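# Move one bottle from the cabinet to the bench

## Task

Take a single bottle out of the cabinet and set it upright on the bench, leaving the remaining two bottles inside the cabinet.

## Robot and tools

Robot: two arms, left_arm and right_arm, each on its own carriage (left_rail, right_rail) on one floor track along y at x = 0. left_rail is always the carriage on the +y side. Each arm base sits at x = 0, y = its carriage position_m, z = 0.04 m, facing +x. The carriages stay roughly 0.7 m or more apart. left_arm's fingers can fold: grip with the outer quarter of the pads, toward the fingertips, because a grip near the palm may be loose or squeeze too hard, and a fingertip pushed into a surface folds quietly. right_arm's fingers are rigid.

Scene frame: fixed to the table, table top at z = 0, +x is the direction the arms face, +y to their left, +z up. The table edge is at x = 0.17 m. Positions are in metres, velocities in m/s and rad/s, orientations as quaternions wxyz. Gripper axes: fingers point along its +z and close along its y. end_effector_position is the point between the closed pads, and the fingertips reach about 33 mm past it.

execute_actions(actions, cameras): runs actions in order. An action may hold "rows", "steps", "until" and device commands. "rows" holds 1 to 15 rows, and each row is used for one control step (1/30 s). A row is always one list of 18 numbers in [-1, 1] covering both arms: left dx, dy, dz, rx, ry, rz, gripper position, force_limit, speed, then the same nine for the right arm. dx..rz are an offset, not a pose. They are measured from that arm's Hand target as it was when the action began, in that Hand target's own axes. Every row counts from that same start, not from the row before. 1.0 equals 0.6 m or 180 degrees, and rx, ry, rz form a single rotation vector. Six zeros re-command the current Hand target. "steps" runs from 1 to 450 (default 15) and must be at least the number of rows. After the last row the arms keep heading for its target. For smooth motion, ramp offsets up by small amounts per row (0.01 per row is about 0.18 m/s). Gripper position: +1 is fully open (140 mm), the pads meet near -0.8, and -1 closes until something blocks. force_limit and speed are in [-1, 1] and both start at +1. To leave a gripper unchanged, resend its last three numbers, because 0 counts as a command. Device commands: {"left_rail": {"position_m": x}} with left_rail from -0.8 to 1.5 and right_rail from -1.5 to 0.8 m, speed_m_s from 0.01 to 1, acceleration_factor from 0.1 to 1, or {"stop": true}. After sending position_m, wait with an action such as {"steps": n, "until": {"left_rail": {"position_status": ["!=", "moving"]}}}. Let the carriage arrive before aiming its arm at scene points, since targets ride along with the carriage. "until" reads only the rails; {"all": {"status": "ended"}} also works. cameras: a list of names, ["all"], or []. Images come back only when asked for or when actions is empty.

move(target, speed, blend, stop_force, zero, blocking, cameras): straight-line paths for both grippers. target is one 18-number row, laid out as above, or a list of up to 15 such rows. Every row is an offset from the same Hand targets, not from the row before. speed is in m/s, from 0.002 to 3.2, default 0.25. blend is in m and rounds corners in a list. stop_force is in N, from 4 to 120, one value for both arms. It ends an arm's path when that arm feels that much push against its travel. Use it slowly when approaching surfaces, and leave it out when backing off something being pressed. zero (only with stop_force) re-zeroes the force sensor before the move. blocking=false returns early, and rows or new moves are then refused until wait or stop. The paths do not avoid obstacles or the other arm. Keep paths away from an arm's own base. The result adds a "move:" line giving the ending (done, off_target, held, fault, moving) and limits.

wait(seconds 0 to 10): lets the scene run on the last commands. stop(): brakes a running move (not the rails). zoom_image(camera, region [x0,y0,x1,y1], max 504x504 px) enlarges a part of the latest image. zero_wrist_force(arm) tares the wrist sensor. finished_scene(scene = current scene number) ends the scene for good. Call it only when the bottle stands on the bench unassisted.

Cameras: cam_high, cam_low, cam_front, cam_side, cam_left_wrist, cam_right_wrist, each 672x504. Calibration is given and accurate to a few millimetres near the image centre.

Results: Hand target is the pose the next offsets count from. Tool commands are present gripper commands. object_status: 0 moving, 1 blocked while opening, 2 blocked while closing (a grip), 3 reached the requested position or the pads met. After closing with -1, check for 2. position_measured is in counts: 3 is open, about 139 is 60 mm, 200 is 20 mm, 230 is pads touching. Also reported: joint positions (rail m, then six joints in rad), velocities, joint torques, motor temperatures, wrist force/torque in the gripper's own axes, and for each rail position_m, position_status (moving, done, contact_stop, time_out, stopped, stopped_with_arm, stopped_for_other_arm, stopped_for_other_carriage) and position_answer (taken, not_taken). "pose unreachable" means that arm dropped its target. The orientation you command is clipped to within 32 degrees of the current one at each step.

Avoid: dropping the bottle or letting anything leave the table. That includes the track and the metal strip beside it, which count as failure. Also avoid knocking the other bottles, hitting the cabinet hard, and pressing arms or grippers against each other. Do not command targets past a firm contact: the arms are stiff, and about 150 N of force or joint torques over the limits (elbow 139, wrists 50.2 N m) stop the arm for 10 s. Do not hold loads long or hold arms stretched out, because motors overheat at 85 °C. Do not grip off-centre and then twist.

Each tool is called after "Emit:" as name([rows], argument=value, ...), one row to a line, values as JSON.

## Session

Emit:
execute_actions(actions=[])

Scene clock: 0.00 s.
left_arm: end_effector_position=(+0.3563, +1.0340, +0.5790) position_measured=3 object_status=3 end_effector_quat_wxyz=(+0.000, +0.000, +1.000, +0.000) | right_arm: end_effector_position=(+0.3563, -1.0474, +0.5790) position_measured=3 object_status=3 end_effector_quat_wxyz=(+0.000, +0.000, +1.000, +0.000)
Joint positions: left_arm=[0.955 -0.281 -2.157 1.821 -1.235 -1.571 -0.281] | right_arm=[-1.126 -0.28 -2.157 1.821 -1.235 -1.571 -0.281]
Joint velocities: within noise
Joint torques (N m): no reading
Motor temperatures (°C): left_arm=[31 31 32 36 39 40] | right_arm=[33 31 32 37 40 39]
Wrist force (N): no reading
Wrist torque (N m): no reading
Wrist force, peak (N): no reading
Hand target: left_arm +0.3563, +1.0340, +0.5790; +0.000, +0.000, +1.000, +0.000 | right_arm +0.3563, -1.0474, +0.5790; +0.000, +0.000, +1.000, +0.000
Tool commands: left_gripper/position=+1.0 left_gripper/force_limit=+1.0 left_gripper/speed=+1.0 right_gripper/position=+1.0 right_gripper/force_limit=+1.0 right_gripper/speed=+1.0
left_rail: position_m=0.955 position_status=done
right_rail: position_m=-1.126 position_status=done
camera_calibration:
cam_left_wrist: T_world_to_cam=[[0.0260146, 0.99924, 0.0290432, -1.06031], [0.932765, -0.0347129, 0.358809, -0.512566], [0.359544, 0.0177563, -0.932959, 0.575019], [0, 0, 0, 1]] pos_world=[0.298943, 1.0315, 0.751177]
cam_right_wrist: T_world_to_cam=[[0.0104168, 0.999872, -0.0121218, 1.06211], [0.945227, -0.00589091, 0.326359, -0.528358], [0.326246, -0.0148575, -0.945168, 0.596905], [0, 0, 0, 1]] pos_world=[0.293617, -1.05622, 0.749485]

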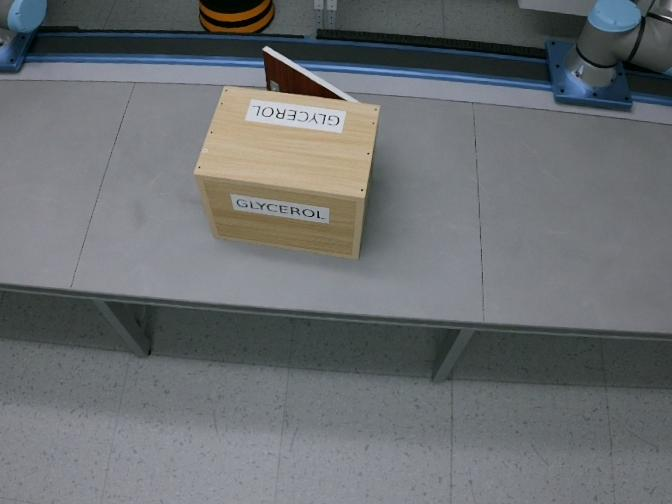

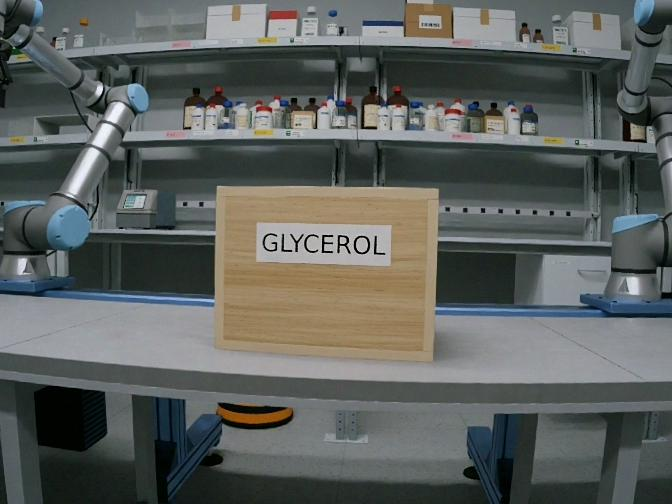

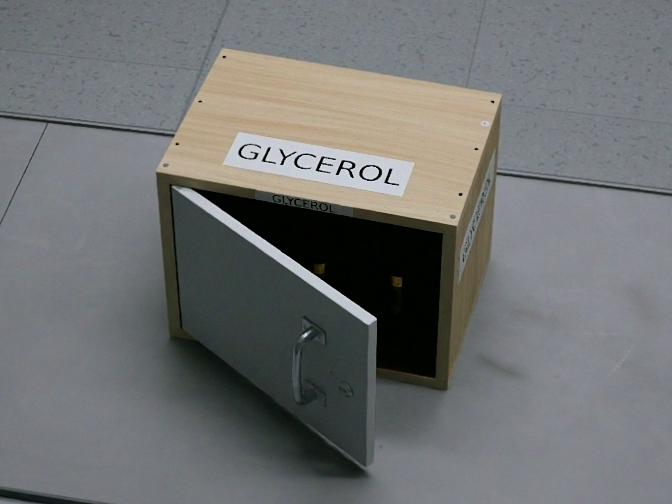

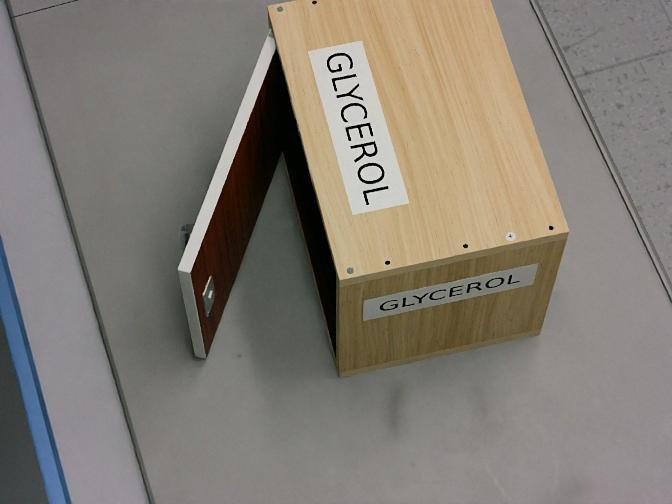

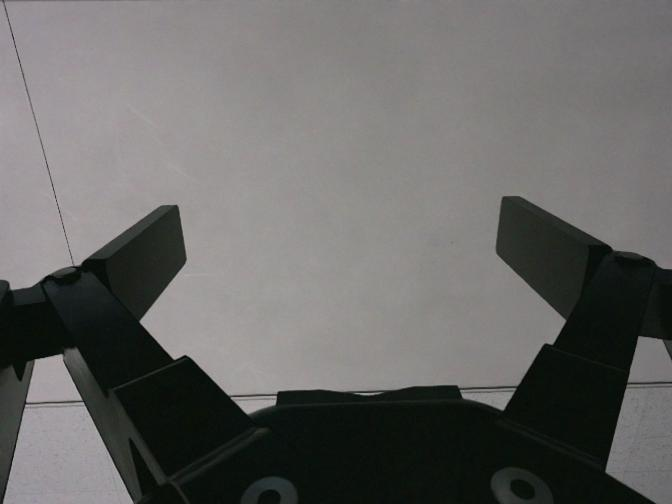

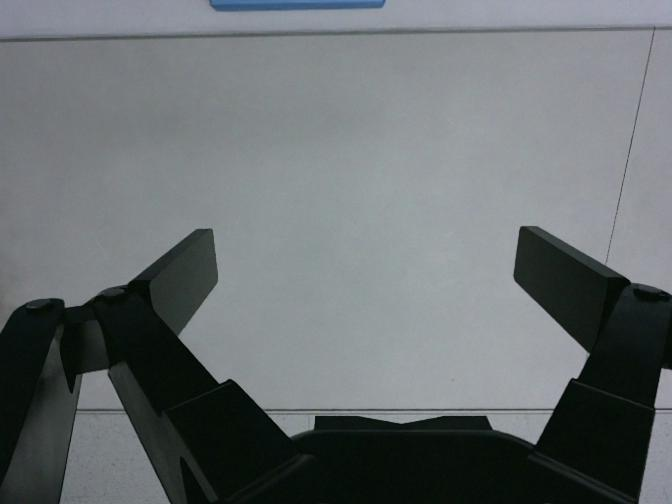

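Emit:
execute_actions([
  {"left_rail": {"position_m": 1.5}, "steps": 75, "until": {"left_rail": {"position_m": [">", 1.3]}}},
  {"steps": 45, "until": {"left_rail": {"position_status": ["!=", "moving"]}}},
  {"right_rail": {"position_m": 0.7}, "steps": 1},
])

Emit:
zoom_image(camera="cam_front", region=[140, 30, 340, 250])

Emit:
zoom_image(camera="cam_front", region=[300, 180, 520, 480])

Emit:
zoom_image(camera="cam_side", region=[160, 0, 400, 390])

Scene clock: 9.90 s.
left_arm: end_effector_position=(+0.3563, +1.5786, +0.5790) position_measured=3 object_status=3 end_effector_quat_wxyz=(+0.000, +0.000, +1.000, +0.000) | right_arm: end_effector_position=(+0.3563, +0.7099, +0.5790) position_measured=3 object_status=3 end_effector_quat_wxyz=(+0.000, +0.000, +1.000, +0.000) end_effector_velocity=(+0.000, +0.291, +0.000) end_effector_angular_velocity=(+0.001, -0.001, +0.000)
Joint positions: left_arm=[1.5 -0.281 -2.157 1.821 -1.235 -1.571 -0.28] | right_arm=[0.631 -0.281 -2.157 1.821 -1.235 -1.571 -0.281]
Joint velocities: left_arm=[within noise] | right_arm=[0.29 0 -0.001 0 0 0.001 0]
Joint torques (N m): left_arm=[1.69 3.1 -53.02 -4.4 -0.03 -0.08] | right_arm=[0.79 1.31 -51.09 -4.45 -0.24 -0.25]
Wrist force (N): left_arm=[0.1 -0.3 0.0] | right_arm=[-0.1 0.8 0.5]
Wrist torque (N m): left_arm=[-0.07 -0.02 0.00] | right_arm=[0.12 0.02 0.00]
Wrist force, peak (N): left_arm=[0.0 -2.0 0.0] | right_arm=[0.1 -2.3 -0.1]
Hand target: left_arm +0.3563, +1.5786, +0.5790; +0.000, +0.000, +1.000, +0.000 | right_arm +0.3563, +0.7099, +0.5790; +0.000, +0.000, +1.000, +0.000
Tool commands: left_gripper/position=+1.0 left_gripper/force_limit=+1.0 left_gripper/speed=+1.0 right_gripper/position=+1.0 right_gripper/force_limit=+1.0 right_gripper/speed=+1.0
left_rail: position_m=1.500 position_status=done
right_rail: position_m=0.631 position_m_goal=0.700 position_status=moving position_answer=taken
not at rest: the robot was still moving 3 seconds after this call's last action.

Scaled by 2.291 from the camera's 672x504 image, which has a finer 960x720 frame.
This view is cut from an older image: the scene may have changed since it was taken.

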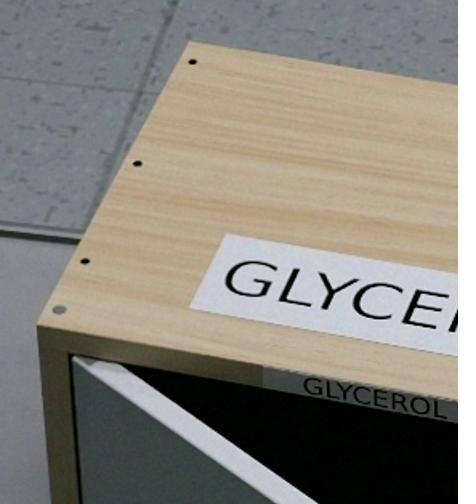

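Scaled by 1.680 from the camera's 672x504 image, which has a finer 960x720 frame.
This view is cut from an older image: the scene may have changed since it was taken.

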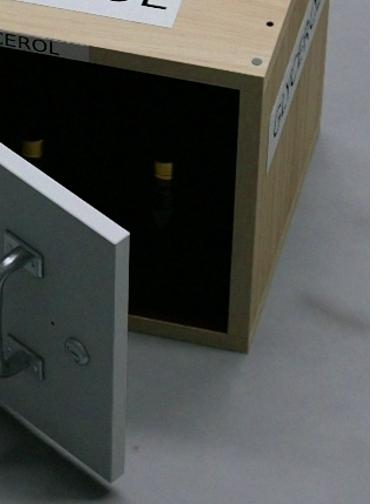

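Scaled by 1.292 from the camera's 672x504 image, which has a finer 960x720 frame.
This view is cut from an older image: the scene may have changed since it was taken.

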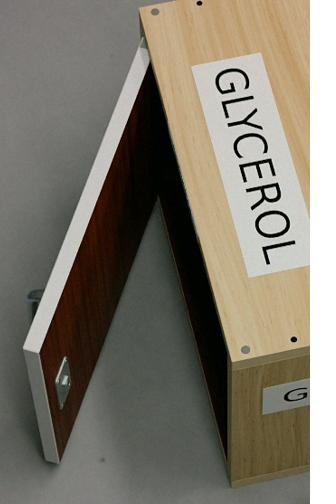

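Emit:
move(target=[0,0,0,0,0,0,1,1,1,0.0172,-0.9643,0.215,0,0,0.6833,0.23,-1,-0.2], speed=0.6)

Emit:
move(target=[0,0,0,0,0,0,1,1,1,-0.2446,0.1588,0.15,0,0,0,0.23,-1,-0.2], speed=0.3, cameras=["cam_right_wrist", "cam_front", "cam_side"])

Scene clock: 24.57 s.
left_arm: end_effector_position=(+0.3563, +1.5786, +0.5790) position_measured=3 object_status=3 end_effector_quat_wxyz=(+0.000, +0.000, +1.000, +0.000) | right_arm: end_effector_position=(+0.3460, +0.2000, +0.4500) position_measured=100 object_status=3 end_effector_quat_wxyz=(+0.000, +0.879, +0.477, +0.000)
Joint positions: left_arm=[1.5 -0.281 -2.157 1.821 -1.235 -1.571 -0.28] | right_arm=[0.7 -1.256 -1.748 1.806 -1.629 -1.571 0.89]
Joint torques (N m): left_arm=[1.84 1.85 -53.03 -4.39 0.16 0.04] | right_arm=[-8.54 -20.53 -67.25 -8.02 -3.63 2.23]
Wrist force (N): left_arm=[0.0 -0.3 0.1] | right_arm=[-0.1 -0.2 0.4]
Wrist torque (N m): left_arm=[-0.07 0.00 -0.01] | right_arm=[-0.06 0.04 -0.35]
Wrist force, peak (N): left_arm=[-0.1 -0.7 -0.1] | right_arm=[-2.0 0.7 0.8]
Hand target: left_arm +0.3563, +1.5786, +0.5790; +0.000, +0.000, +1.000, +0.000 | right_arm +0.3460, +0.2000, +0.4500; +0.000, +0.879, +0.477, +0.000
Off the commanded pose: left_arm 0.000 m, 0 deg | right_arm 0.000 m, 0 deg.
left_rail: position_m=1.500 position_status=done
right_rail: position_m=0.700 position_status=done
move: done

Scene clock: 25.90 s.
left_arm: end_effector_position=(+0.3563, +1.5786, +0.5790) position_measured=3 object_status=3 end_effector_quat_wxyz=(+0.000, +0.000, +1.000, +0.000) | right_arm: end_effector_position=(+0.3460, +0.0252, +0.3601) position_measured=100 object_status=3 end_effector_quat_wxyz=(+0.000, +0.879, +0.477, +0.000)
Joint positions: left_arm=[1.5 -0.281 -2.157 1.821 -1.235 -1.571 -0.28] | right_arm=[0.7 -1.329 -1.47 1.699 -1.8 -1.571 0.818]
Joint torques (N m): left_arm=[0.51 2.71 -52.62 -4.42 0.05 -0.06] | right_arm=[-16.06 -46.94 -67.06 -7.77 2.23 -2.59]
Wrist force (N): left_arm=[0.0 -0.2 -0.2] | right_arm=[-0.7 -0.4 0.1]
Wrist torque (N m): left_arm=[-0.04 0.00 -0.01] | right_arm=[-0.10 0.18 0.03]
Wrist force, peak (N): left_arm=[0.0 -0.7 0.0] | right_arm=[-2.1 0.3 1.8]
Hand target: left_arm +0.3563, +1.5786, +0.5790; +0.000, +0.000, +1.000, +0.000 | right_arm +0.3460, +0.0250, +0.3600; +0.000, +0.879, +0.477, +0.000
Off the commanded pose: left_arm 0.000 m, 0 deg | right_arm 0.000 m, 0 deg.
left_rail: position_m=1.500 position_status=done
right_rail: position_m=0.700 position_status=done
move: done
camera_calibration:
cam_right_wrist: T_world_to_cam=[[0.832954, -0.553212, -0.0120149, -0.258396], [-0.519697, -0.789578, 0.326315, 0.0857404], [-0.190008, -0.265561, -0.945185, 0.594242], [0, 0, 0, 1]] pos_world=[0.372702, 0.0825586, 0.530585]
Images, in order (width x height): cam_front 672x504, cam_side 672x504, cam_right_wrist 672x504.

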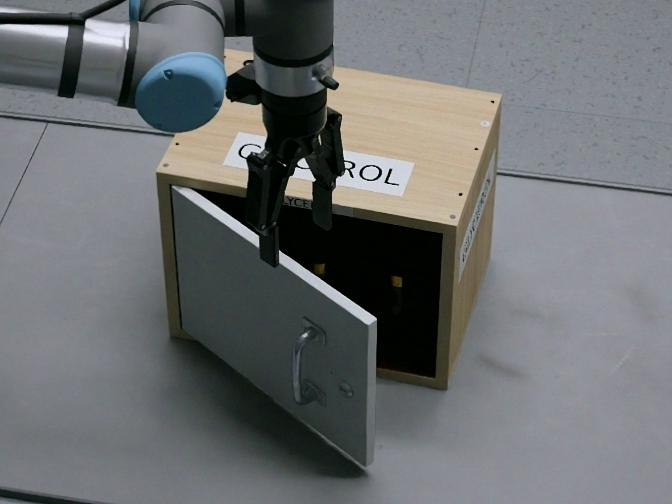

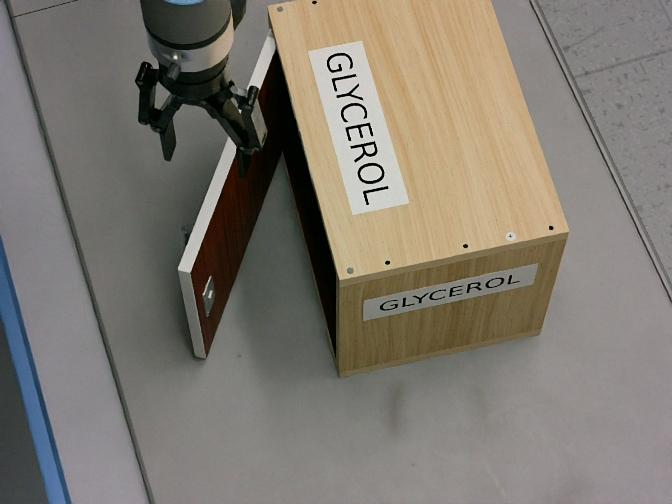

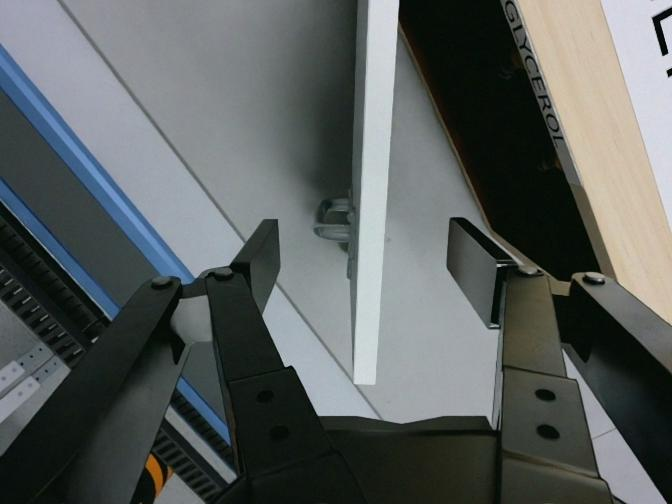

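Emit:
move(target=[0,0,0,0,0,0,1,1,1,0,0,0.1833,0,0,0,0.23,-1,-0.2], speed=0.12, stop_force=12)

Emit:
move([
  [0,0,0,0,0,0,1,1,1,0.0035,-0.0477,0,0,0,0.0389,0.23,-1,-0.2],
  [0,0,0,0,0,0,1,1,1,0.0128,-0.0946,0,0,0,0.0778,0.23,-1,-0.2],
  [0,0,0,0,0,0,1,1,1,0.0278,-0.14,0,0,0,0.1167,0.23,-1,-0.2],
  [0,0,0,0,0,0,1,1,1,0.0482,-0.1833,0,0,0,0.1556,0.23,-1,-0.2],
  [0,0,0,0,0,0,1,1,1,0.0737,-0.2237,0,0,0,0.1944,0.23,-1,-0.2],
  [0,0,0,0,0,0,1,1,1,0.104,-0.2608,0,0,0,0.2333,0.23,-1,-0.2],
  [0,0,0,0,0,0,1,1,1,0.1385,-0.2939,0,0,0,0.2722,0.23,-1,-0.2],
  [0,0,0,0,0,0,1,1,1,0.1768,-0.3225,0,0,0,0.3111,0.23,-1,-0.2],
  [0,0,0,0,0,0,1,1,1,0.2183,-0.3463,0,0,0,0.35,0.23,-1,-0.2],
  [0,0,0,0,0,0,1,1,1,0.2624,-0.3648,0,0,0,0.3889,0.23,-1,-0.2],
  [0,0,0,0,0,0,1,1,1,0.3084,-0.3778,0,0,0,0.4278,0.23,-1,-0.2],
], speed=[0.14, 0.14, 0.2, 0.22, 0.22, 0.22, 0.22, 0.22, 0.22, 0.22, 0.18], blend=0.01, stop_force=40, cameras=["cam_front", "cam_side"])

Scene clock: 31.13 s.
left_arm: end_effector_position=(+0.3563, +1.5786, +0.5790) position_measured=3 object_status=3 end_effector_quat_wxyz=(+0.000, +0.000, +1.000, +0.000) | right_arm: end_effector_position=(+0.3460, +0.0250, +0.2500) position_measured=100 object_status=3 end_effector_quat_wxyz=(+0.000, +0.879, +0.477, +0.000)
Joint positions: left_arm=[1.5 -0.281 -2.157 1.821 -1.235 -1.571 -0.28] | right_arm=[0.7 -1.329 -1.411 1.835 -1.995 -1.571 0.818]
Joint torques (N m): left_arm=[2.01 1.12 -52.72 -4.47 0.04 0.07] | right_arm=[4.96 -47.3 -35.56 -7.99 -1.15 1.15]
Wrist force (N): left_arm=[-0.3 -0.2 0.3] | right_arm=[-0.2 -0.7 0.2]
Wrist torque (N m): left_arm=[-0.06 0.05 0.00] | right_arm=[-0.19 0.06 0.02]
Wrist force, peak (N): left_arm=[-0.2 -0.7 0.2] | right_arm=[-0.6 -0.6 -2.0]
Hand target: left_arm +0.3563, +1.5786, +0.5790; +0.000, +0.000, +1.000, +0.000 | right_arm +0.3460, +0.0250, +0.2500; +0.000, +0.879, +0.477, +0.000
Off the commanded pose: left_arm 0.000 m, 0 deg | right_arm 0.000 m, 0 deg.
left_rail: position_m=1.500 position_status=done
right_rail: position_m=0.700 position_status=done
move: done

Scene clock: 35.73 s.
left_arm: end_effector_position=(+0.3563, +1.5786, +0.5790) position_measured=3 object_status=3 end_effector_quat_wxyz=(+0.000, +0.000, +1.000, +0.000) | right_arm: end_effector_position=(+0.2567, +0.3036, +0.2500) position_measured=100 object_status=3 end_effector_quat_wxyz=(+0.000, +0.985, -0.174, +0.000)
Joint positions: left_arm=[1.5 -0.281 -2.157 1.821 -1.235 -1.571 -0.28] | right_arm=[0.7 -1.374 -1.929 2.294 -1.936 -1.571 2.117]
Joint torques (N m): left_arm=[1.44 0.57 -52.58 -4.67 -0.19 -0.19] | right_arm=[17.46 -35.59 -36.15 -0.25 -3.55 2.63]
Wrist force (N): left_arm=[0.0 -0.3 0.1] | right_arm=[1.3 2.2 2.1]
Wrist torque (N m): left_arm=[-0.06 -0.01 0.00] | right_arm=[0.00 0.11 -0.46]
Wrist force, peak (N): left_arm=[-0.2 -0.5 -0.3] | right_arm=[-1.8 3.2 1.3]
Hand target: left_arm +0.3563, +1.5786, +0.5790; +0.000, +0.000, +1.000, +0.000 | right_arm +0.2567, +0.3036, +0.2500; +0.000, +0.985, -0.174, +0.000
Off the commanded pose: left_arm 0.000 m, 0 deg | right_arm 0.000 m, 0 deg.
left_rail: position_m=1.500 position_status=done
right_rail: position_m=0.700 position_status=done
move: done
Images, in order (width x height): cam_front 672x504, cam_side 672x504.

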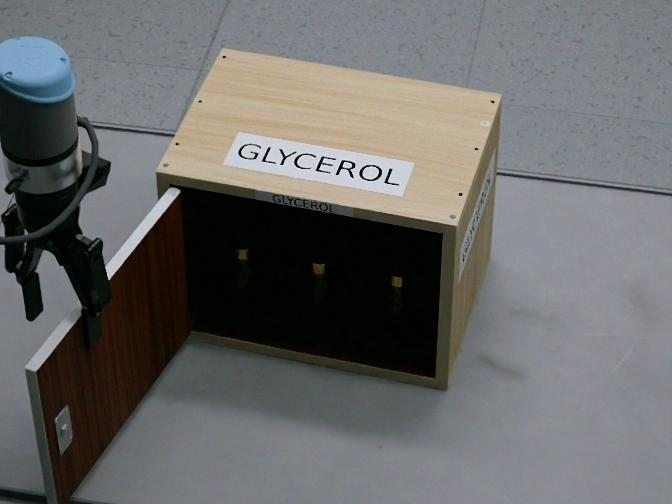

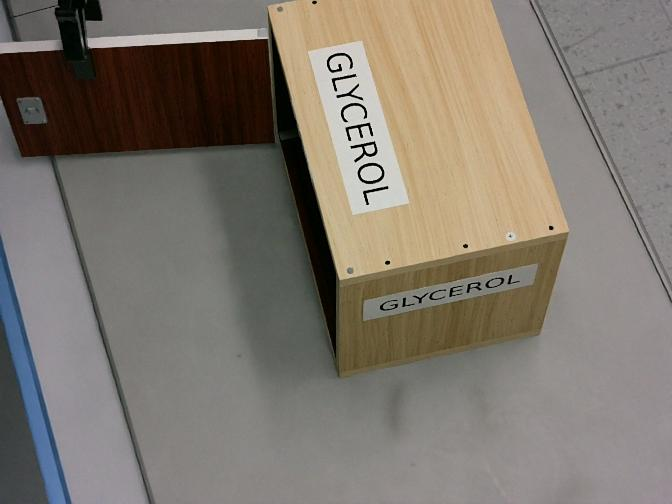

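Emit:
move([
  [0,0,0,0,0,0,1,1,1,0,0,-0.2833,0,0,0,0.23,-1,-0.2],
  [0,0,0,0,0,0,1,1,1,0.2243,0.4055,-0.2833,0.0678,0.3848,-0.0969,0.23,-1,-0.2],
  [0,0,0,0,0,0,1,1,1,0.2713,0.3884,0.3083,0.0678,0.3848,-0.0969,0.23,-1,-0.2],
], speed=[0.3, 0.45, 0.3], blend=[0.05, 0.08, 0], cameras=["cam_front", "cam_side", "cam_right_wrist"])

Scene clock: 43.20 s.
left_arm: end_effector_position=(+0.3563, +1.5786, +0.5790) position_measured=3 object_status=3 end_effector_quat_wxyz=(+0.000, +0.000, +1.000, +0.000) | right_arm: end_effector_position=(+0.3300, +0.0290, +0.0651) position_measured=100 object_status=3 end_effector_quat_wxyz=(+0.000, +0.819, +0.000, +0.574)
Joint positions: left_arm=[1.5 -0.281 -2.157 1.821 -1.235 -1.571 -0.28] | right_arm=[0.7 -1.819 -1.074 2.179 -2.083 -0.425 0.933]
Joint torques (N m): left_arm=[2.69 2.22 -52.47 -4.58 0.14 -0.25] | right_arm=[17.11 -52.77 -11.91 -6.6 6 2.31]
Wrist force (N): left_arm=[0.2 -0.1 -0.1] | right_arm=[-2.7 -0.6 -2.6]
Wrist torque (N m): left_arm=[-0.01 -0.04 -0.01] | right_arm=[-0.03 0.21 -0.44]
Wrist force, peak (N): left_arm=[-0.3 -0.5 -0.1] | right_arm=[-5.5 -0.6 -1.6]
Hand target: left_arm +0.3563, +1.5786, +0.5790; +0.000, +0.000, +1.000, +0.000 | right_arm +0.3300, +0.0289, +0.0651; +0.000, +0.819, +0.000, +0.574
Off the commanded pose: left_arm 0.000 m, 0 deg | right_arm 0.000 m, 0 deg.
left_rail: position_m=1.500 position_status=done
right_rail: position_m=0.700 position_status=done
move: done
camera_calibration:
cam_right_wrist: T_world_to_cam=[[0.00788033, -0.999875, -0.0137121, 0.038806], [-0.629637, 0.00569148, -0.776868, 0.261733], [0.776849, 0.0147556, -0.629514, -0.0343185], [0, 0, 0, 1]] pos_world=[0.191151, 0.0378179, 0.18226]
Images, in order (width x height): cam_front 672x504, cam_side 672x504, cam_right_wrist 672x504.

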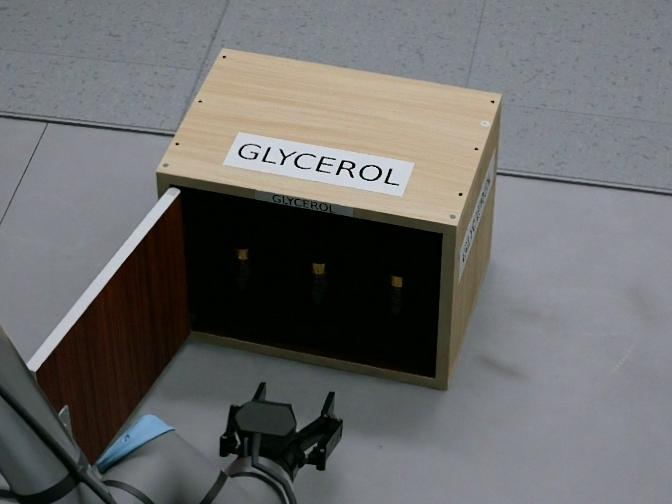

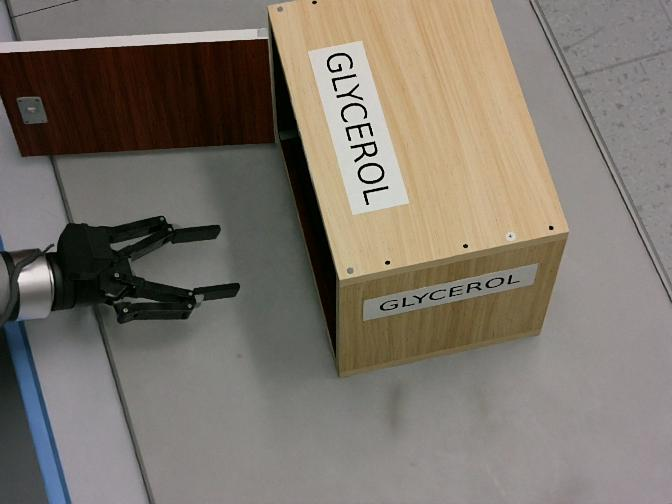

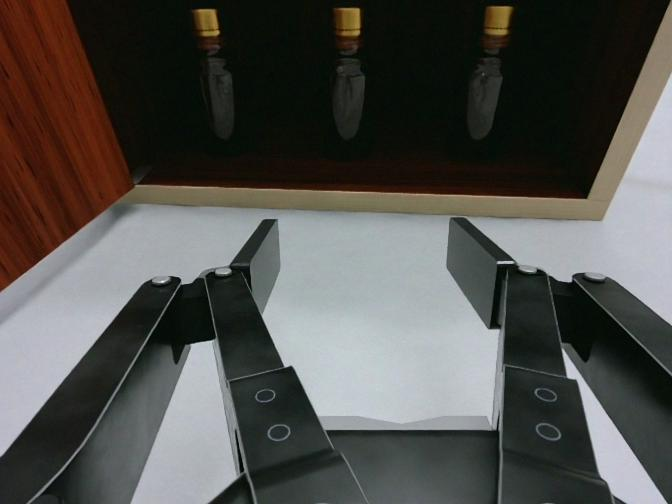

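Emit:
move(target=[0,0,0,0,0,0,1,1,1,0.0993,-0.0083,0.2974,0,0,0,0.23,-1,-0.2], speed=0.1, stop_force=8, cameras=["cam_right_wrist", "cam_front"])

Scene clock: 52.33 s.
left_arm: end_effector_position=(+0.3563, +1.5786, +0.5790) position_measured=3 object_status=3 end_effector_quat_wxyz=(+0.000, +0.000, +1.000, +0.000) | right_arm: end_effector_position=(+0.5180, +0.0340, +0.0601) position_measured=100 object_status=3 end_effector_quat_wxyz=(+0.000, +0.819, +0.000, +0.574)
Joint positions: left_arm=[1.5 -0.281 -2.157 1.821 -1.235 -1.571 -0.28] | right_arm=[0.7 -1.535 -0.917 2.166 -2.918 -0.35 1.675]
Joint torques (N m): left_arm=[1.19 2.19 -51.59 -4.47 -0.31 -0.47] | right_arm=[17.89 -59.93 -7.06 -7.89 -0.43 2.6]
Wrist force (N): left_arm=[-0.1 -0.2 0.1] | right_arm=[-2.9 -0.5 -2.3]
Wrist torque (N m): left_arm=[-0.05 0.02 0.00] | right_arm=[-0.01 0.27 -0.45]
Wrist force, peak (N): left_arm=[0.2 -0.6 -0.2] | right_arm=[-3.5 -0.8 -3.5]
Hand target: left_arm +0.3563, +1.5786, +0.5790; +0.000, +0.000, +1.000, +0.000 | right_arm +0.5180, +0.0340, +0.0601; +0.000, +0.819, +0.000, +0.574
Off the commanded pose: left_arm 0.000 m, 0 deg | right_arm 0.000 m, 0 deg.
left_rail: position_m=1.500 position_status=done
right_rail: position_m=0.700 position_status=done
move: done
camera_calibration:
cam_right_wrist: T_world_to_cam=[[0.00788033, -0.999875, -0.0137121, 0.0422545], [-0.629637, 0.00569148, -0.776868, 0.376255], [0.776849, 0.0147556, -0.629514, -0.183665], [0, 0, 0, 1]] pos_world=[0.379251, 0.0428179, 0.17726]
Images, in order (width x height): cam_front 672x504, cam_right_wrist 672x504.

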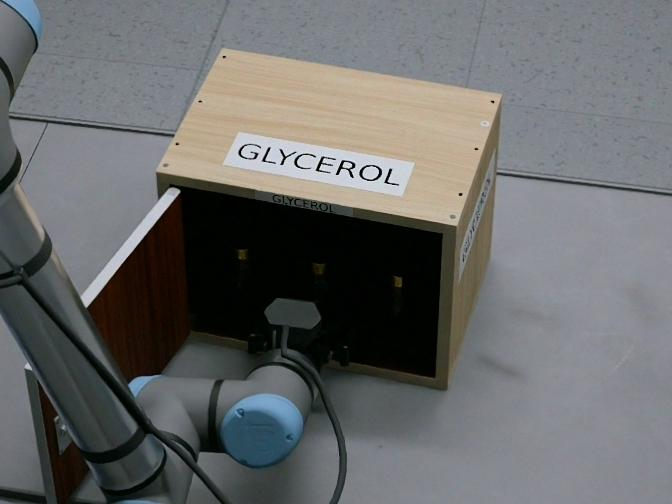

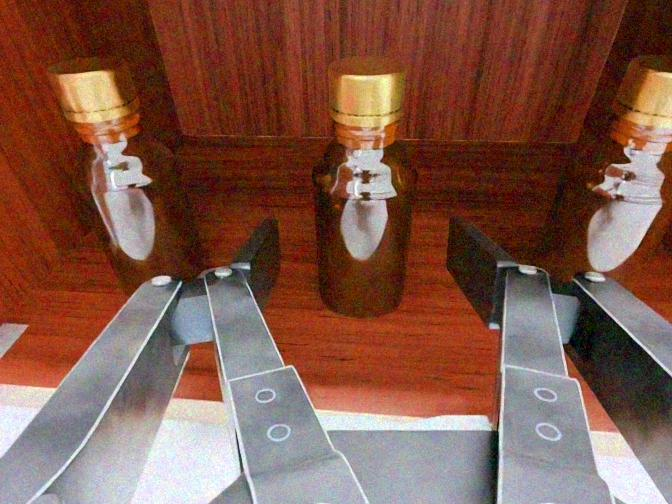

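Emit:
zoom_image(camera="cam_right_wrist", region=[230, 40, 500, 340])

Scaled by 1.680 from the camera's 672x504 image, which has a finer 960x720 frame.

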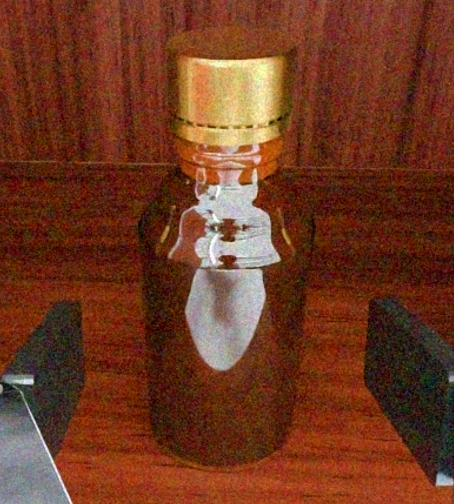

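Emit:
move(target=[0,0,0,0,0,0,1,1,1,0.0074,0,0.0204,0,0,0,0.23,-1,-0.2], speed=0.06, stop_force=8)

Emit:
execute_actions([
  {"rows": [[0,0,0,0,0,0,1,1,1,0,0,0,0,0,0,-1,-0.1,-1]], "steps": 50},
])

Scene clock: 63.27 s.
left_arm: end_effector_position=(+0.3563, +1.5786, +0.5790) position_measured=3 object_status=3 end_effector_quat_wxyz=(+0.000, +0.000, +1.000, +0.000) | right_arm: end_effector_position=(+0.5311, +0.0340, +0.0601) position_measured=100 object_status=3 end_effector_quat_wxyz=(+0.000, +0.819, +0.000, +0.574)
Joint positions: left_arm=[1.5 -0.281 -2.157 1.821 -1.235 -1.571 -0.28] | right_arm=[0.7 -1.516 -0.902 2.156 -2.974 -0.353 1.73]
Joint torques (N m): left_arm=[1.11 1.25 -51.39 -4.21 -0.35 -0.45] | right_arm=[19.27 -61.88 -34.89 -8.13 -0.58 2.7]
Wrist force (N): left_arm=[0.1 -0.3 -0.2] | right_arm=[-3.1 -0.9 -2.4]
Wrist torque (N m): left_arm=[-0.06 -0.02 -0.01] | right_arm=[-0.10 0.30 -0.44]
Wrist force, peak (N): left_arm=[-0.4 -0.5 -0.4] | right_arm=[-3.5 -0.7 -2.6]
Hand target: left_arm +0.3563, +1.5786, +0.5790; +0.000, +0.000, +1.000, +0.000 | right_arm +0.5311, +0.0340, +0.0601; +0.000, +0.819, +0.000, +0.574
Off the commanded pose: left_arm 0.000 m, 0 deg | right_arm 0.000 m, 0 deg.
left_rail: position_m=1.500 position_status=done
right_rail: position_m=0.700 position_status=done
move: done

Scene clock: 65.13 s.
left_arm: end_effector_position=(+0.3563, +1.5786, +0.5790) position_measured=3 object_status=3 end_effector_quat_wxyz=(+0.000, +0.000, +1.000, +0.000) | right_arm: end_effector_position=(+0.5311, +0.0340, +0.0601) position_measured=162 object_status=2 end_effector_quat_wxyz=(+0.000, +0.819, +0.000, +0.574)
Joint positions: left_arm=[1.5 -0.281 -2.157 1.821 -1.235 -1.571 -0.28] | right_arm=[0.7 -1.516 -0.902 2.156 -2.974 -0.353 1.73]
Joint torques (N m): left_arm=[1.09 1.28 -51.3 -4.22 -0.4 -0.57] | right_arm=[14.04 -62.7 -34.83 -6.89 -0.64 2.53]
Wrist force (N): left_arm=[0.0 -0.3 0.0] | right_arm=[0.6 -3.3 -8.6]
Wrist torque (N m): left_arm=[-0.07 0.00 0.00] | right_arm=[0.04 0.32 -0.45]
Wrist force, peak (N): left_arm=[-0.3 -0.5 -0.3] | right_arm=[1.1 -3.7 -8.6]
Hand target: left_arm +0.3563, +1.5786, +0.5790; +0.000, +0.000, +1.000, +0.000 | right_arm +0.5311, +0.0340, +0.0601; +0.000, +0.819, +0.000, +0.574
Off the commanded pose: left_arm 0.000 m, 0 deg | right_arm 0.000 m, 0 deg.
left_rail: position_m=1.500 position_status=done
right_rail: position_m=0.700 position_status=done

Emit:
move([
  [0,0,0,0,0,0,1,1,1,0.0313,0,-0.0114,0,0,0,-1,-0.1,-1],
  [0,0,0,0,0,0,1,1,1,-0.0827,0,-0.3247,0,0,0,-1,-0.1,-1],
  [0,0,0,0,0,0,1,1,1,-0.0747,0.4567,-0.3028,0,0,0,-1,-0.1,-1],
  [0,0,0,0,0,0,1,1,1,-0.1203,0.4567,-0.2862,0,0,0,-1,-0.1,-1],
], speed=[0.08, 0.22, 0.25, 0.12], blend=[0.01, 0.06, 0.02, 0], cameras=["cam_right_wrist", "cam_front"])

Scene clock: 70.40 s.
left_arm: end_effector_position=(+0.3563, +1.5786, +0.5790) position_measured=3 object_status=3 end_effector_quat_wxyz=(+0.000, +0.000, +1.000, +0.000) | right_arm: end_effector_position=(+0.3450, -0.2400, +0.0511) position_measured=162 object_status=2 end_effector_quat_wxyz=(+0.000, +0.819, +0.000, +0.574)
Joint positions: left_arm=[1.5 -0.281 -2.157 1.821 -1.235 -1.571 -0.28] | right_arm=[0.7 -1.731 -0.77 1.627 -2.015 -0.382 1.13]
Joint torques (N m): left_arm=[1.14 1.99 -50.91 -4.19 -0.47 -0.72] | right_arm=[18.17 -88.43 -52.38 -7.08 6.89 2.24]
Wrist force (N): left_arm=[0.0 -0.2 0.1] | right_arm=[-5.5 -0.8 -1.4]
Wrist torque (N m): left_arm=[-0.06 -0.01 -0.01] | right_arm=[-0.10 0.24 -0.45]
Wrist force, peak (N): left_arm=[-0.1 -0.5 -0.4] | right_arm=[0.9 -3.3 -9.0]
Hand target: left_arm +0.3563, +1.5786, +0.5790; +0.000, +0.000, +1.000, +0.000 | right_arm +0.3450, -0.2401, +0.0510; +0.000, +0.819, +0.000, +0.574
Off the commanded pose: left_arm 0.000 m, 0 deg | right_arm 0.000 m, 0 deg.
left_rail: position_m=1.500 position_status=done
right_rail: position_m=0.700 position_status=done
move: done; blend cut to 0.0146 m at target 3
camera_calibration:
cam_right_wrist: T_world_to_cam=[[0.00780232, -0.999876, -0.0136496, -0.230466], [-0.629637, 0.00569204, -0.776869, 0.261896], [0.776851, 0.0146557, -0.629514, -0.0509159], [0, 0, 0, 1]] pos_world=[0.206251, -0.231182, 0.16826]
Images, in order (width x height): cam_front 672x504, cam_right_wrist 672x504.

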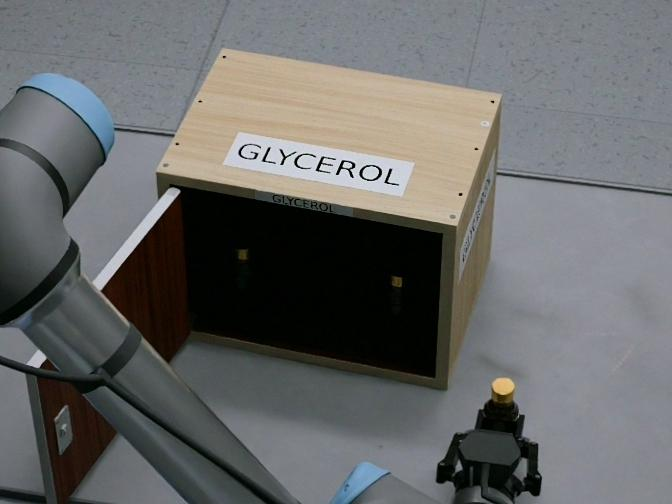

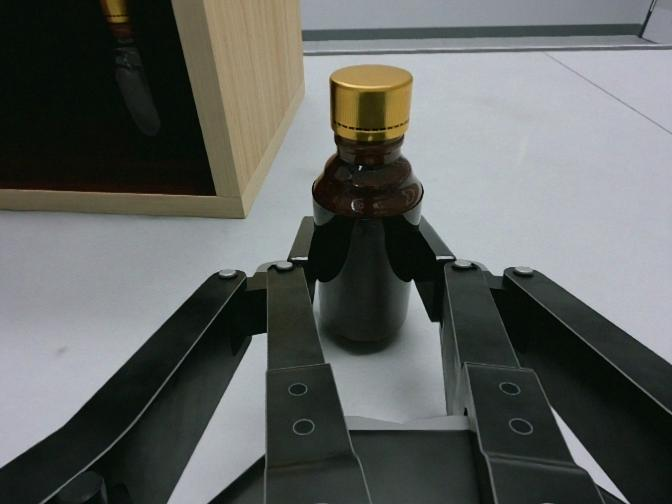

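Emit:
move(target=[0,0,0,0,0,0,1,1,1,-0.0219,0,0.0080,0,0,0,-1,-0.1,-1], speed=0.018, stop_force=4)

Scene clock: 72.87 s.
left_arm: end_effector_position=(+0.3563, +1.5786, +0.5790) position_measured=3 object_status=3 end_effector_quat_wxyz=(+0.000, +0.000, +1.000, +0.000) | right_arm: end_effector_position=(+0.3450, -0.2400, +0.0428) position_measured=162 object_status=2 end_effector_quat_wxyz=(+0.000, +0.819, +0.000, +0.574)
Joint positions: left_arm=[1.5 -0.281 -2.157 1.821 -1.235 -1.571 -0.28] | right_arm=[0.7 -1.731 -0.76 1.626 -2.025 -0.382 1.13]
Joint torques (N m): left_arm=[0.52 1.51 -50.74 -4.31 -0.33 -0.72] | right_arm=[12.97 -123.53 -23.02 -0.36 2.71 2.51]
Wrist force (N): left_arm=[0.0 -0.4 -0.1] | right_arm=[-6.0 0.1 -1.2]
Wrist torque (N m): left_arm=[-0.10 -0.01 0.00] | right_arm=[0.11 0.34 -0.45]
Wrist force, peak (N): left_arm=[0.1 -0.7 0.1] | right_arm=[9.8 -2.5 -8.1]
Hand target: left_arm +0.3563, +1.5786, +0.5790; +0.000, +0.000, +1.000, +0.000 | right_arm +0.3450, -0.2401, +0.0428; +0.000, +0.819, +0.000, +0.574 (not the last commanded pose)
Off the commanded pose: left_arm 0.000 m, 0 deg | right_arm 0.006 m, 0 deg.
left_rail: position_m=1.500 position_status=done
right_rail: position_m=0.700 position_status=done
move: contact (right_arm)

Emit:
execute_actions([
  {"rows": [[0,0,0,0,0,0,1,1,1,0,0,0,0,0,0,0.23,-1,-0.5]], "steps": 26},
])

Emit:
move([
  [0,0,0,0,0,0,1,1,1,-0.0570,0,-0.1566,0,0,0,0.23,-1,-0.5],
  [0,0,0,0,0,0,1,1,1,0.5695,0,-0.3847,0,0,0,0.23,-1,-0.5],
  [0,0,0,0,0,0,1,1,1,0.5347,-0.8515,-0.3691,-0.0492,-0.3867,0.0703,0.23,-1,-0.5],
  [0,0,0,0,0,0,1,1,1,0.2684,-0.8515,-0.2722,-0.0492,-0.3867,0.0703,0.23,-1,-0.5],
], speed=[0.12, 0.35, 0.4, 0.15], blend=[0.02, 0.08, 0.02, 0], cameras=["cam_front", "cam_side", "cam_right_wrist"])

Scene clock: 78.77 s.
left_arm: end_effector_position=(+0.3563, +1.5786, +0.5790) position_measured=3 object_status=3 end_effector_quat_wxyz=(+0.000, +0.000, +1.000, +0.000) | right_arm: end_effector_position=(+0.3450, -0.2401, +0.0428) position_measured=100 object_status=3 end_effector_quat_wxyz=(+0.000, +0.819, +0.000, +0.574)
Joint positions: left_arm=[1.5 -0.281 -2.157 1.821 -1.235 -1.571 -0.28] | right_arm=[0.7 -1.731 -0.76 1.626 -2.025 -0.382 1.13]
Joint torques (N m): left_arm=[0.34 2.2 -50.38 -4.27 -0.51 -0.74] | right_arm=[2.84 -111.24 -23.6 -0.84 5.26 2.45]
Wrist force (N): left_arm=[-0.1 -0.5 0.2] | right_arm=[-3.3 -0.2 -1.9]
Wrist torque (N m): left_arm=[-0.12 0.03 0.00] | right_arm=[0.04 0.35 -0.45]
Wrist force, peak (N): left_arm=[0.0 -0.5 0.4] | right_arm=[-6.3 0.1 -1.7]
Hand target: left_arm +0.3563, +1.5786, +0.5790; +0.000, +0.000, +1.000, +0.000 | right_arm +0.3450, -0.2401, +0.0428; +0.000, +0.819, +0.000, +0.574
Off the commanded pose: left_arm 0.000 m, 0 deg | right_arm 0.000 m, 0 deg.
left_rail: position_m=1.500 position_status=done
right_rail: position_m=0.700 position_status=done

Scene clock: 84.10 s.
left_arm: end_effector_position=(+0.3563, +1.5786, +0.5790) position_measured=3 object_status=3 end_effector_quat_wxyz=(+0.000, +0.000, +1.000, +0.000) | right_arm: end_effector_position=(+0.2465, +0.2709, +0.2500) position_measured=100 object_status=3 end_effector_quat_wxyz=(+0.000, +0.992, -0.126, +0.000)
Joint positions: left_arm=[1.5 -0.281 -2.157 1.821 -1.235 -1.571 -0.28] | right_arm=[0.7 -1.409 -1.881 2.264 -1.954 -1.57 1.986]
Joint torques (N m): left_arm=[0.65 1.6 -49.91 -4.08 -0.61 -0.78] | right_arm=[17.85 -8.16 -37.01 -7.69 -3.53 2.68]
Wrist force (N): left_arm=[0.0 -0.3 -0.1] | right_arm=[-0.6 1.1 0.2]
Wrist torque (N m): left_arm=[-0.07 0.00 0.00] | right_arm=[0.20 0.16 -0.36]
Wrist force, peak (N): left_arm=[0.0 -0.8 0.0] | right_arm=[-6.5 0.7 -2.1]
Hand target: left_arm +0.3563, +1.5786, +0.5790; +0.000, +0.000, +1.000, +0.000 | right_arm +0.2465, +0.2709, +0.2499; +0.000, +0.992, -0.126, +0.000
Off the commanded pose: left_arm 0.000 m, 0 deg | right_arm 0.000 m, 0 deg.
left_rail: position_m=1.500 position_status=done
right_rail: position_m=0.700 position_status=done
move: done
camera_calibration:
cam_right_wrist: T_world_to_cam=[[-0.260513, -0.965395, -0.0120971, 0.340308], [-0.913752, 0.242492, 0.325966, 0.081633], [-0.311753, 0.0959721, -0.945304, 0.46861], [0, 0, 0, 1]] pos_world=[0.309337, 0.263762, 0.420486]
Images, in order (width x height): cam_front 672x504, cam_side 672x504, cam_right_wrist 672x504.

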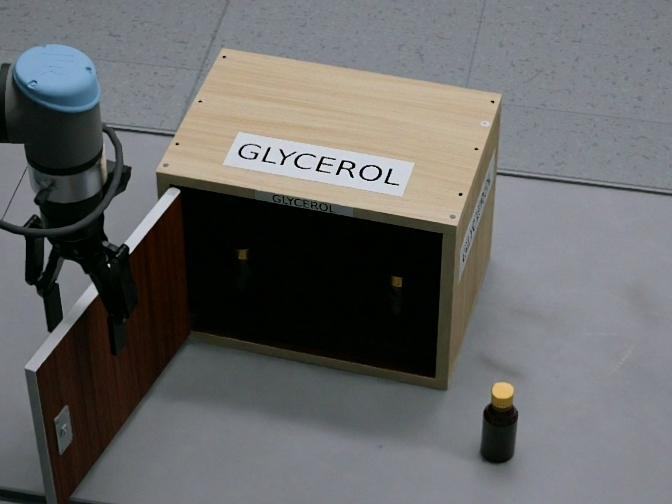

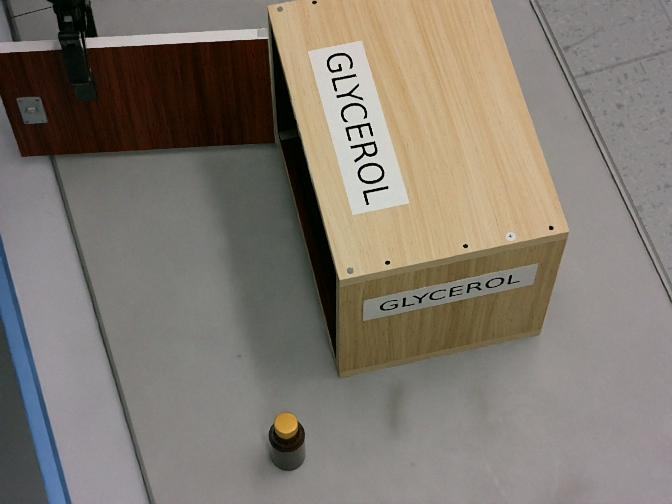

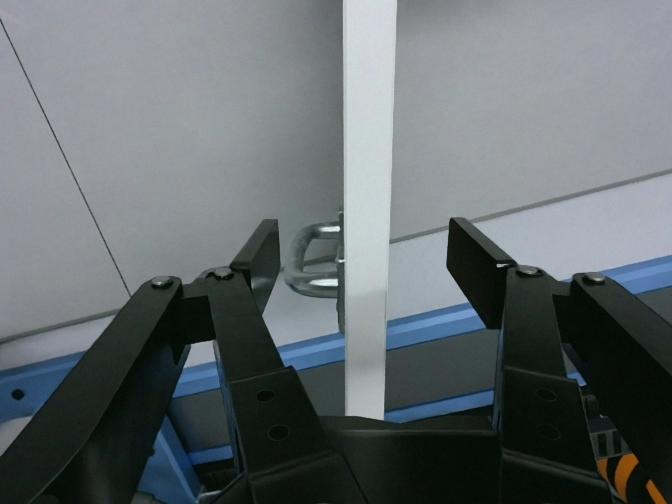

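Emit:
move([
  [0,0,0,0,0,0,1,1,1,0.0037,0.0409,0,0,0,-0.0333,0.23,-1,-0.5],
  [0,0,0,0,0,0,1,1,1,0.0117,0.0811,0,0,0,-0.0667,0.23,-1,-0.5],
  [0,0,0,0,0,0,1,1,1,0.0238,0.1203,0,0,0,-0.1,0.23,-1,-0.5],
  [0,0,0,0,0,0,1,1,1,0.04,0.158,0,0,0,-0.1333,0.23,-1,-0.5],
  [0,0,0,0,0,0,1,1,1,0.06,0.1938,0,0,0,-0.1667,0.23,-1,-0.5],
  [0,0,0,0,0,0,1,1,1,0.0836,0.2274,0,0,0,-0.2,0.23,-1,-0.5],
  [0,0,0,0,0,0,1,1,1,0.1106,0.2582,0,0,0,-0.2333,0.23,-1,-0.5],
  [0,0,0,0,0,0,1,1,1,0.1407,0.2861,0,0,0,-0.2667,0.23,-1,-0.5],
  [0,0,0,0,0,0,1,1,1,0.1736,0.3107,0,0,0,-0.3,0.23,-1,-0.5],
  [0,0,0,0,0,0,1,1,1,0.2088,0.3317,0,0,0,-0.3333,0.23,-1,-0.5],
  [0,0,0,0,0,0,1,1,1,0.2461,0.3489,0,0,0,-0.3667,0.23,-1,-0.5],
  [0,0,0,0,0,0,1,1,1,0.2849,0.3621,0,0,0,-0.4,0.23,-1,-0.5],
  [0,0,0,0,0,0,1,1,1,0.2849,0.3621,-0.2167,0,0,-0.4,0.23,-1,-0.5],
], speed=[0.14, 0.14, 0.2, 0.22, 0.22, 0.22, 0.22, 0.22, 0.22, 0.22, 0.2, 0.14, 0.25], blend=0.01, stop_force=40, cameras=["cam_front", "cam_side"])

Scene clock: 93.13 s.
left_arm: end_effector_position=(+0.3563, +1.5786, +0.5790) position_measured=3 object_status=3 end_effector_quat_wxyz=(+0.000, +0.000, +1.000, +0.000) | right_arm: end_effector_position=(+0.3576, +0.0177, +0.3800) position_measured=100 object_status=3 end_effector_quat_wxyz=(+0.000, +0.877, +0.481, +0.000)
Joint positions: left_arm=[1.5 -0.281 -2.157 1.821 -1.235 -1.571 -0.28] | right_arm=[0.7 -1.316 -1.457 1.649 -1.763 -1.57 0.822]
Joint torques (N m): left_arm=[1.77 1.88 -50.2 -4 -0.66 -0.81] | right_arm=[-10.79 -80.69 -67.26 -0.94 -2.46 -2.92]
Wrist force (N): left_arm=[0.0 -0.6 -0.1] | right_arm=[-1.1 1.4 0.3]
Wrist torque (N m): left_arm=[-0.13 0.01 -0.01] | right_arm=[0.28 0.26 0.03]
Wrist force, peak (N): left_arm=[0.2 -0.6 0.0] | right_arm=[-0.2 -0.5 4.2]
Hand target: left_arm +0.3563, +1.5786, +0.5790; +0.000, +0.000, +1.000, +0.000 | right_arm +0.3576, +0.0177, +0.3800; +0.000, +0.877, +0.481, +0.000
Off the commanded pose: left_arm 0.000 m, 0 deg | right_arm 0.000 m, 0 deg.
left_rail: position_m=1.500 position_status=done
right_rail: position_m=0.700 position_status=done
move: done
Images, in order (width x height): cam_front 672x504, cam_side 672x504.

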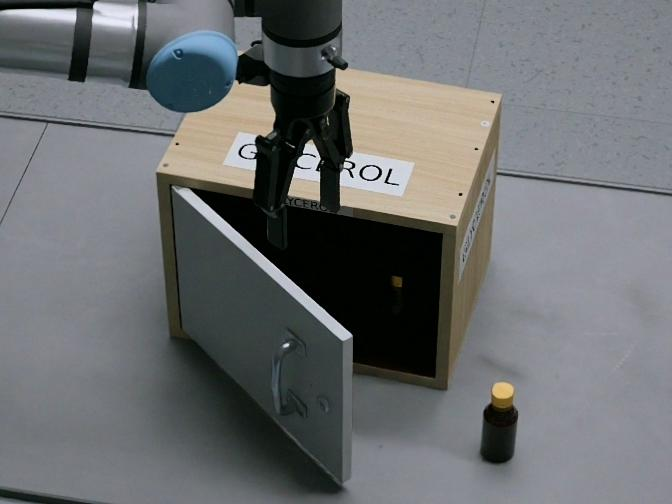

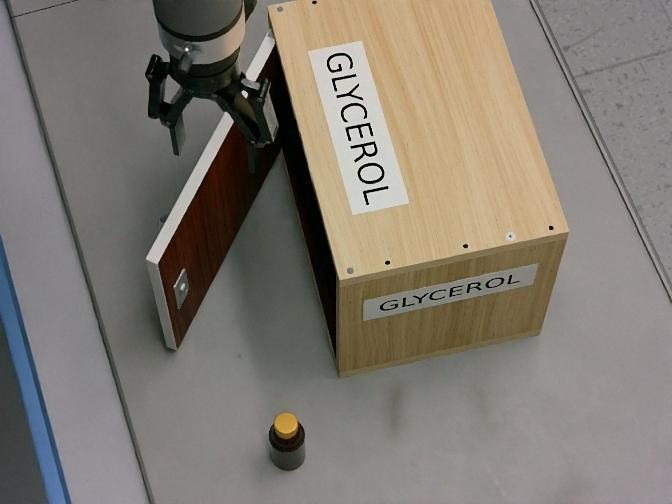

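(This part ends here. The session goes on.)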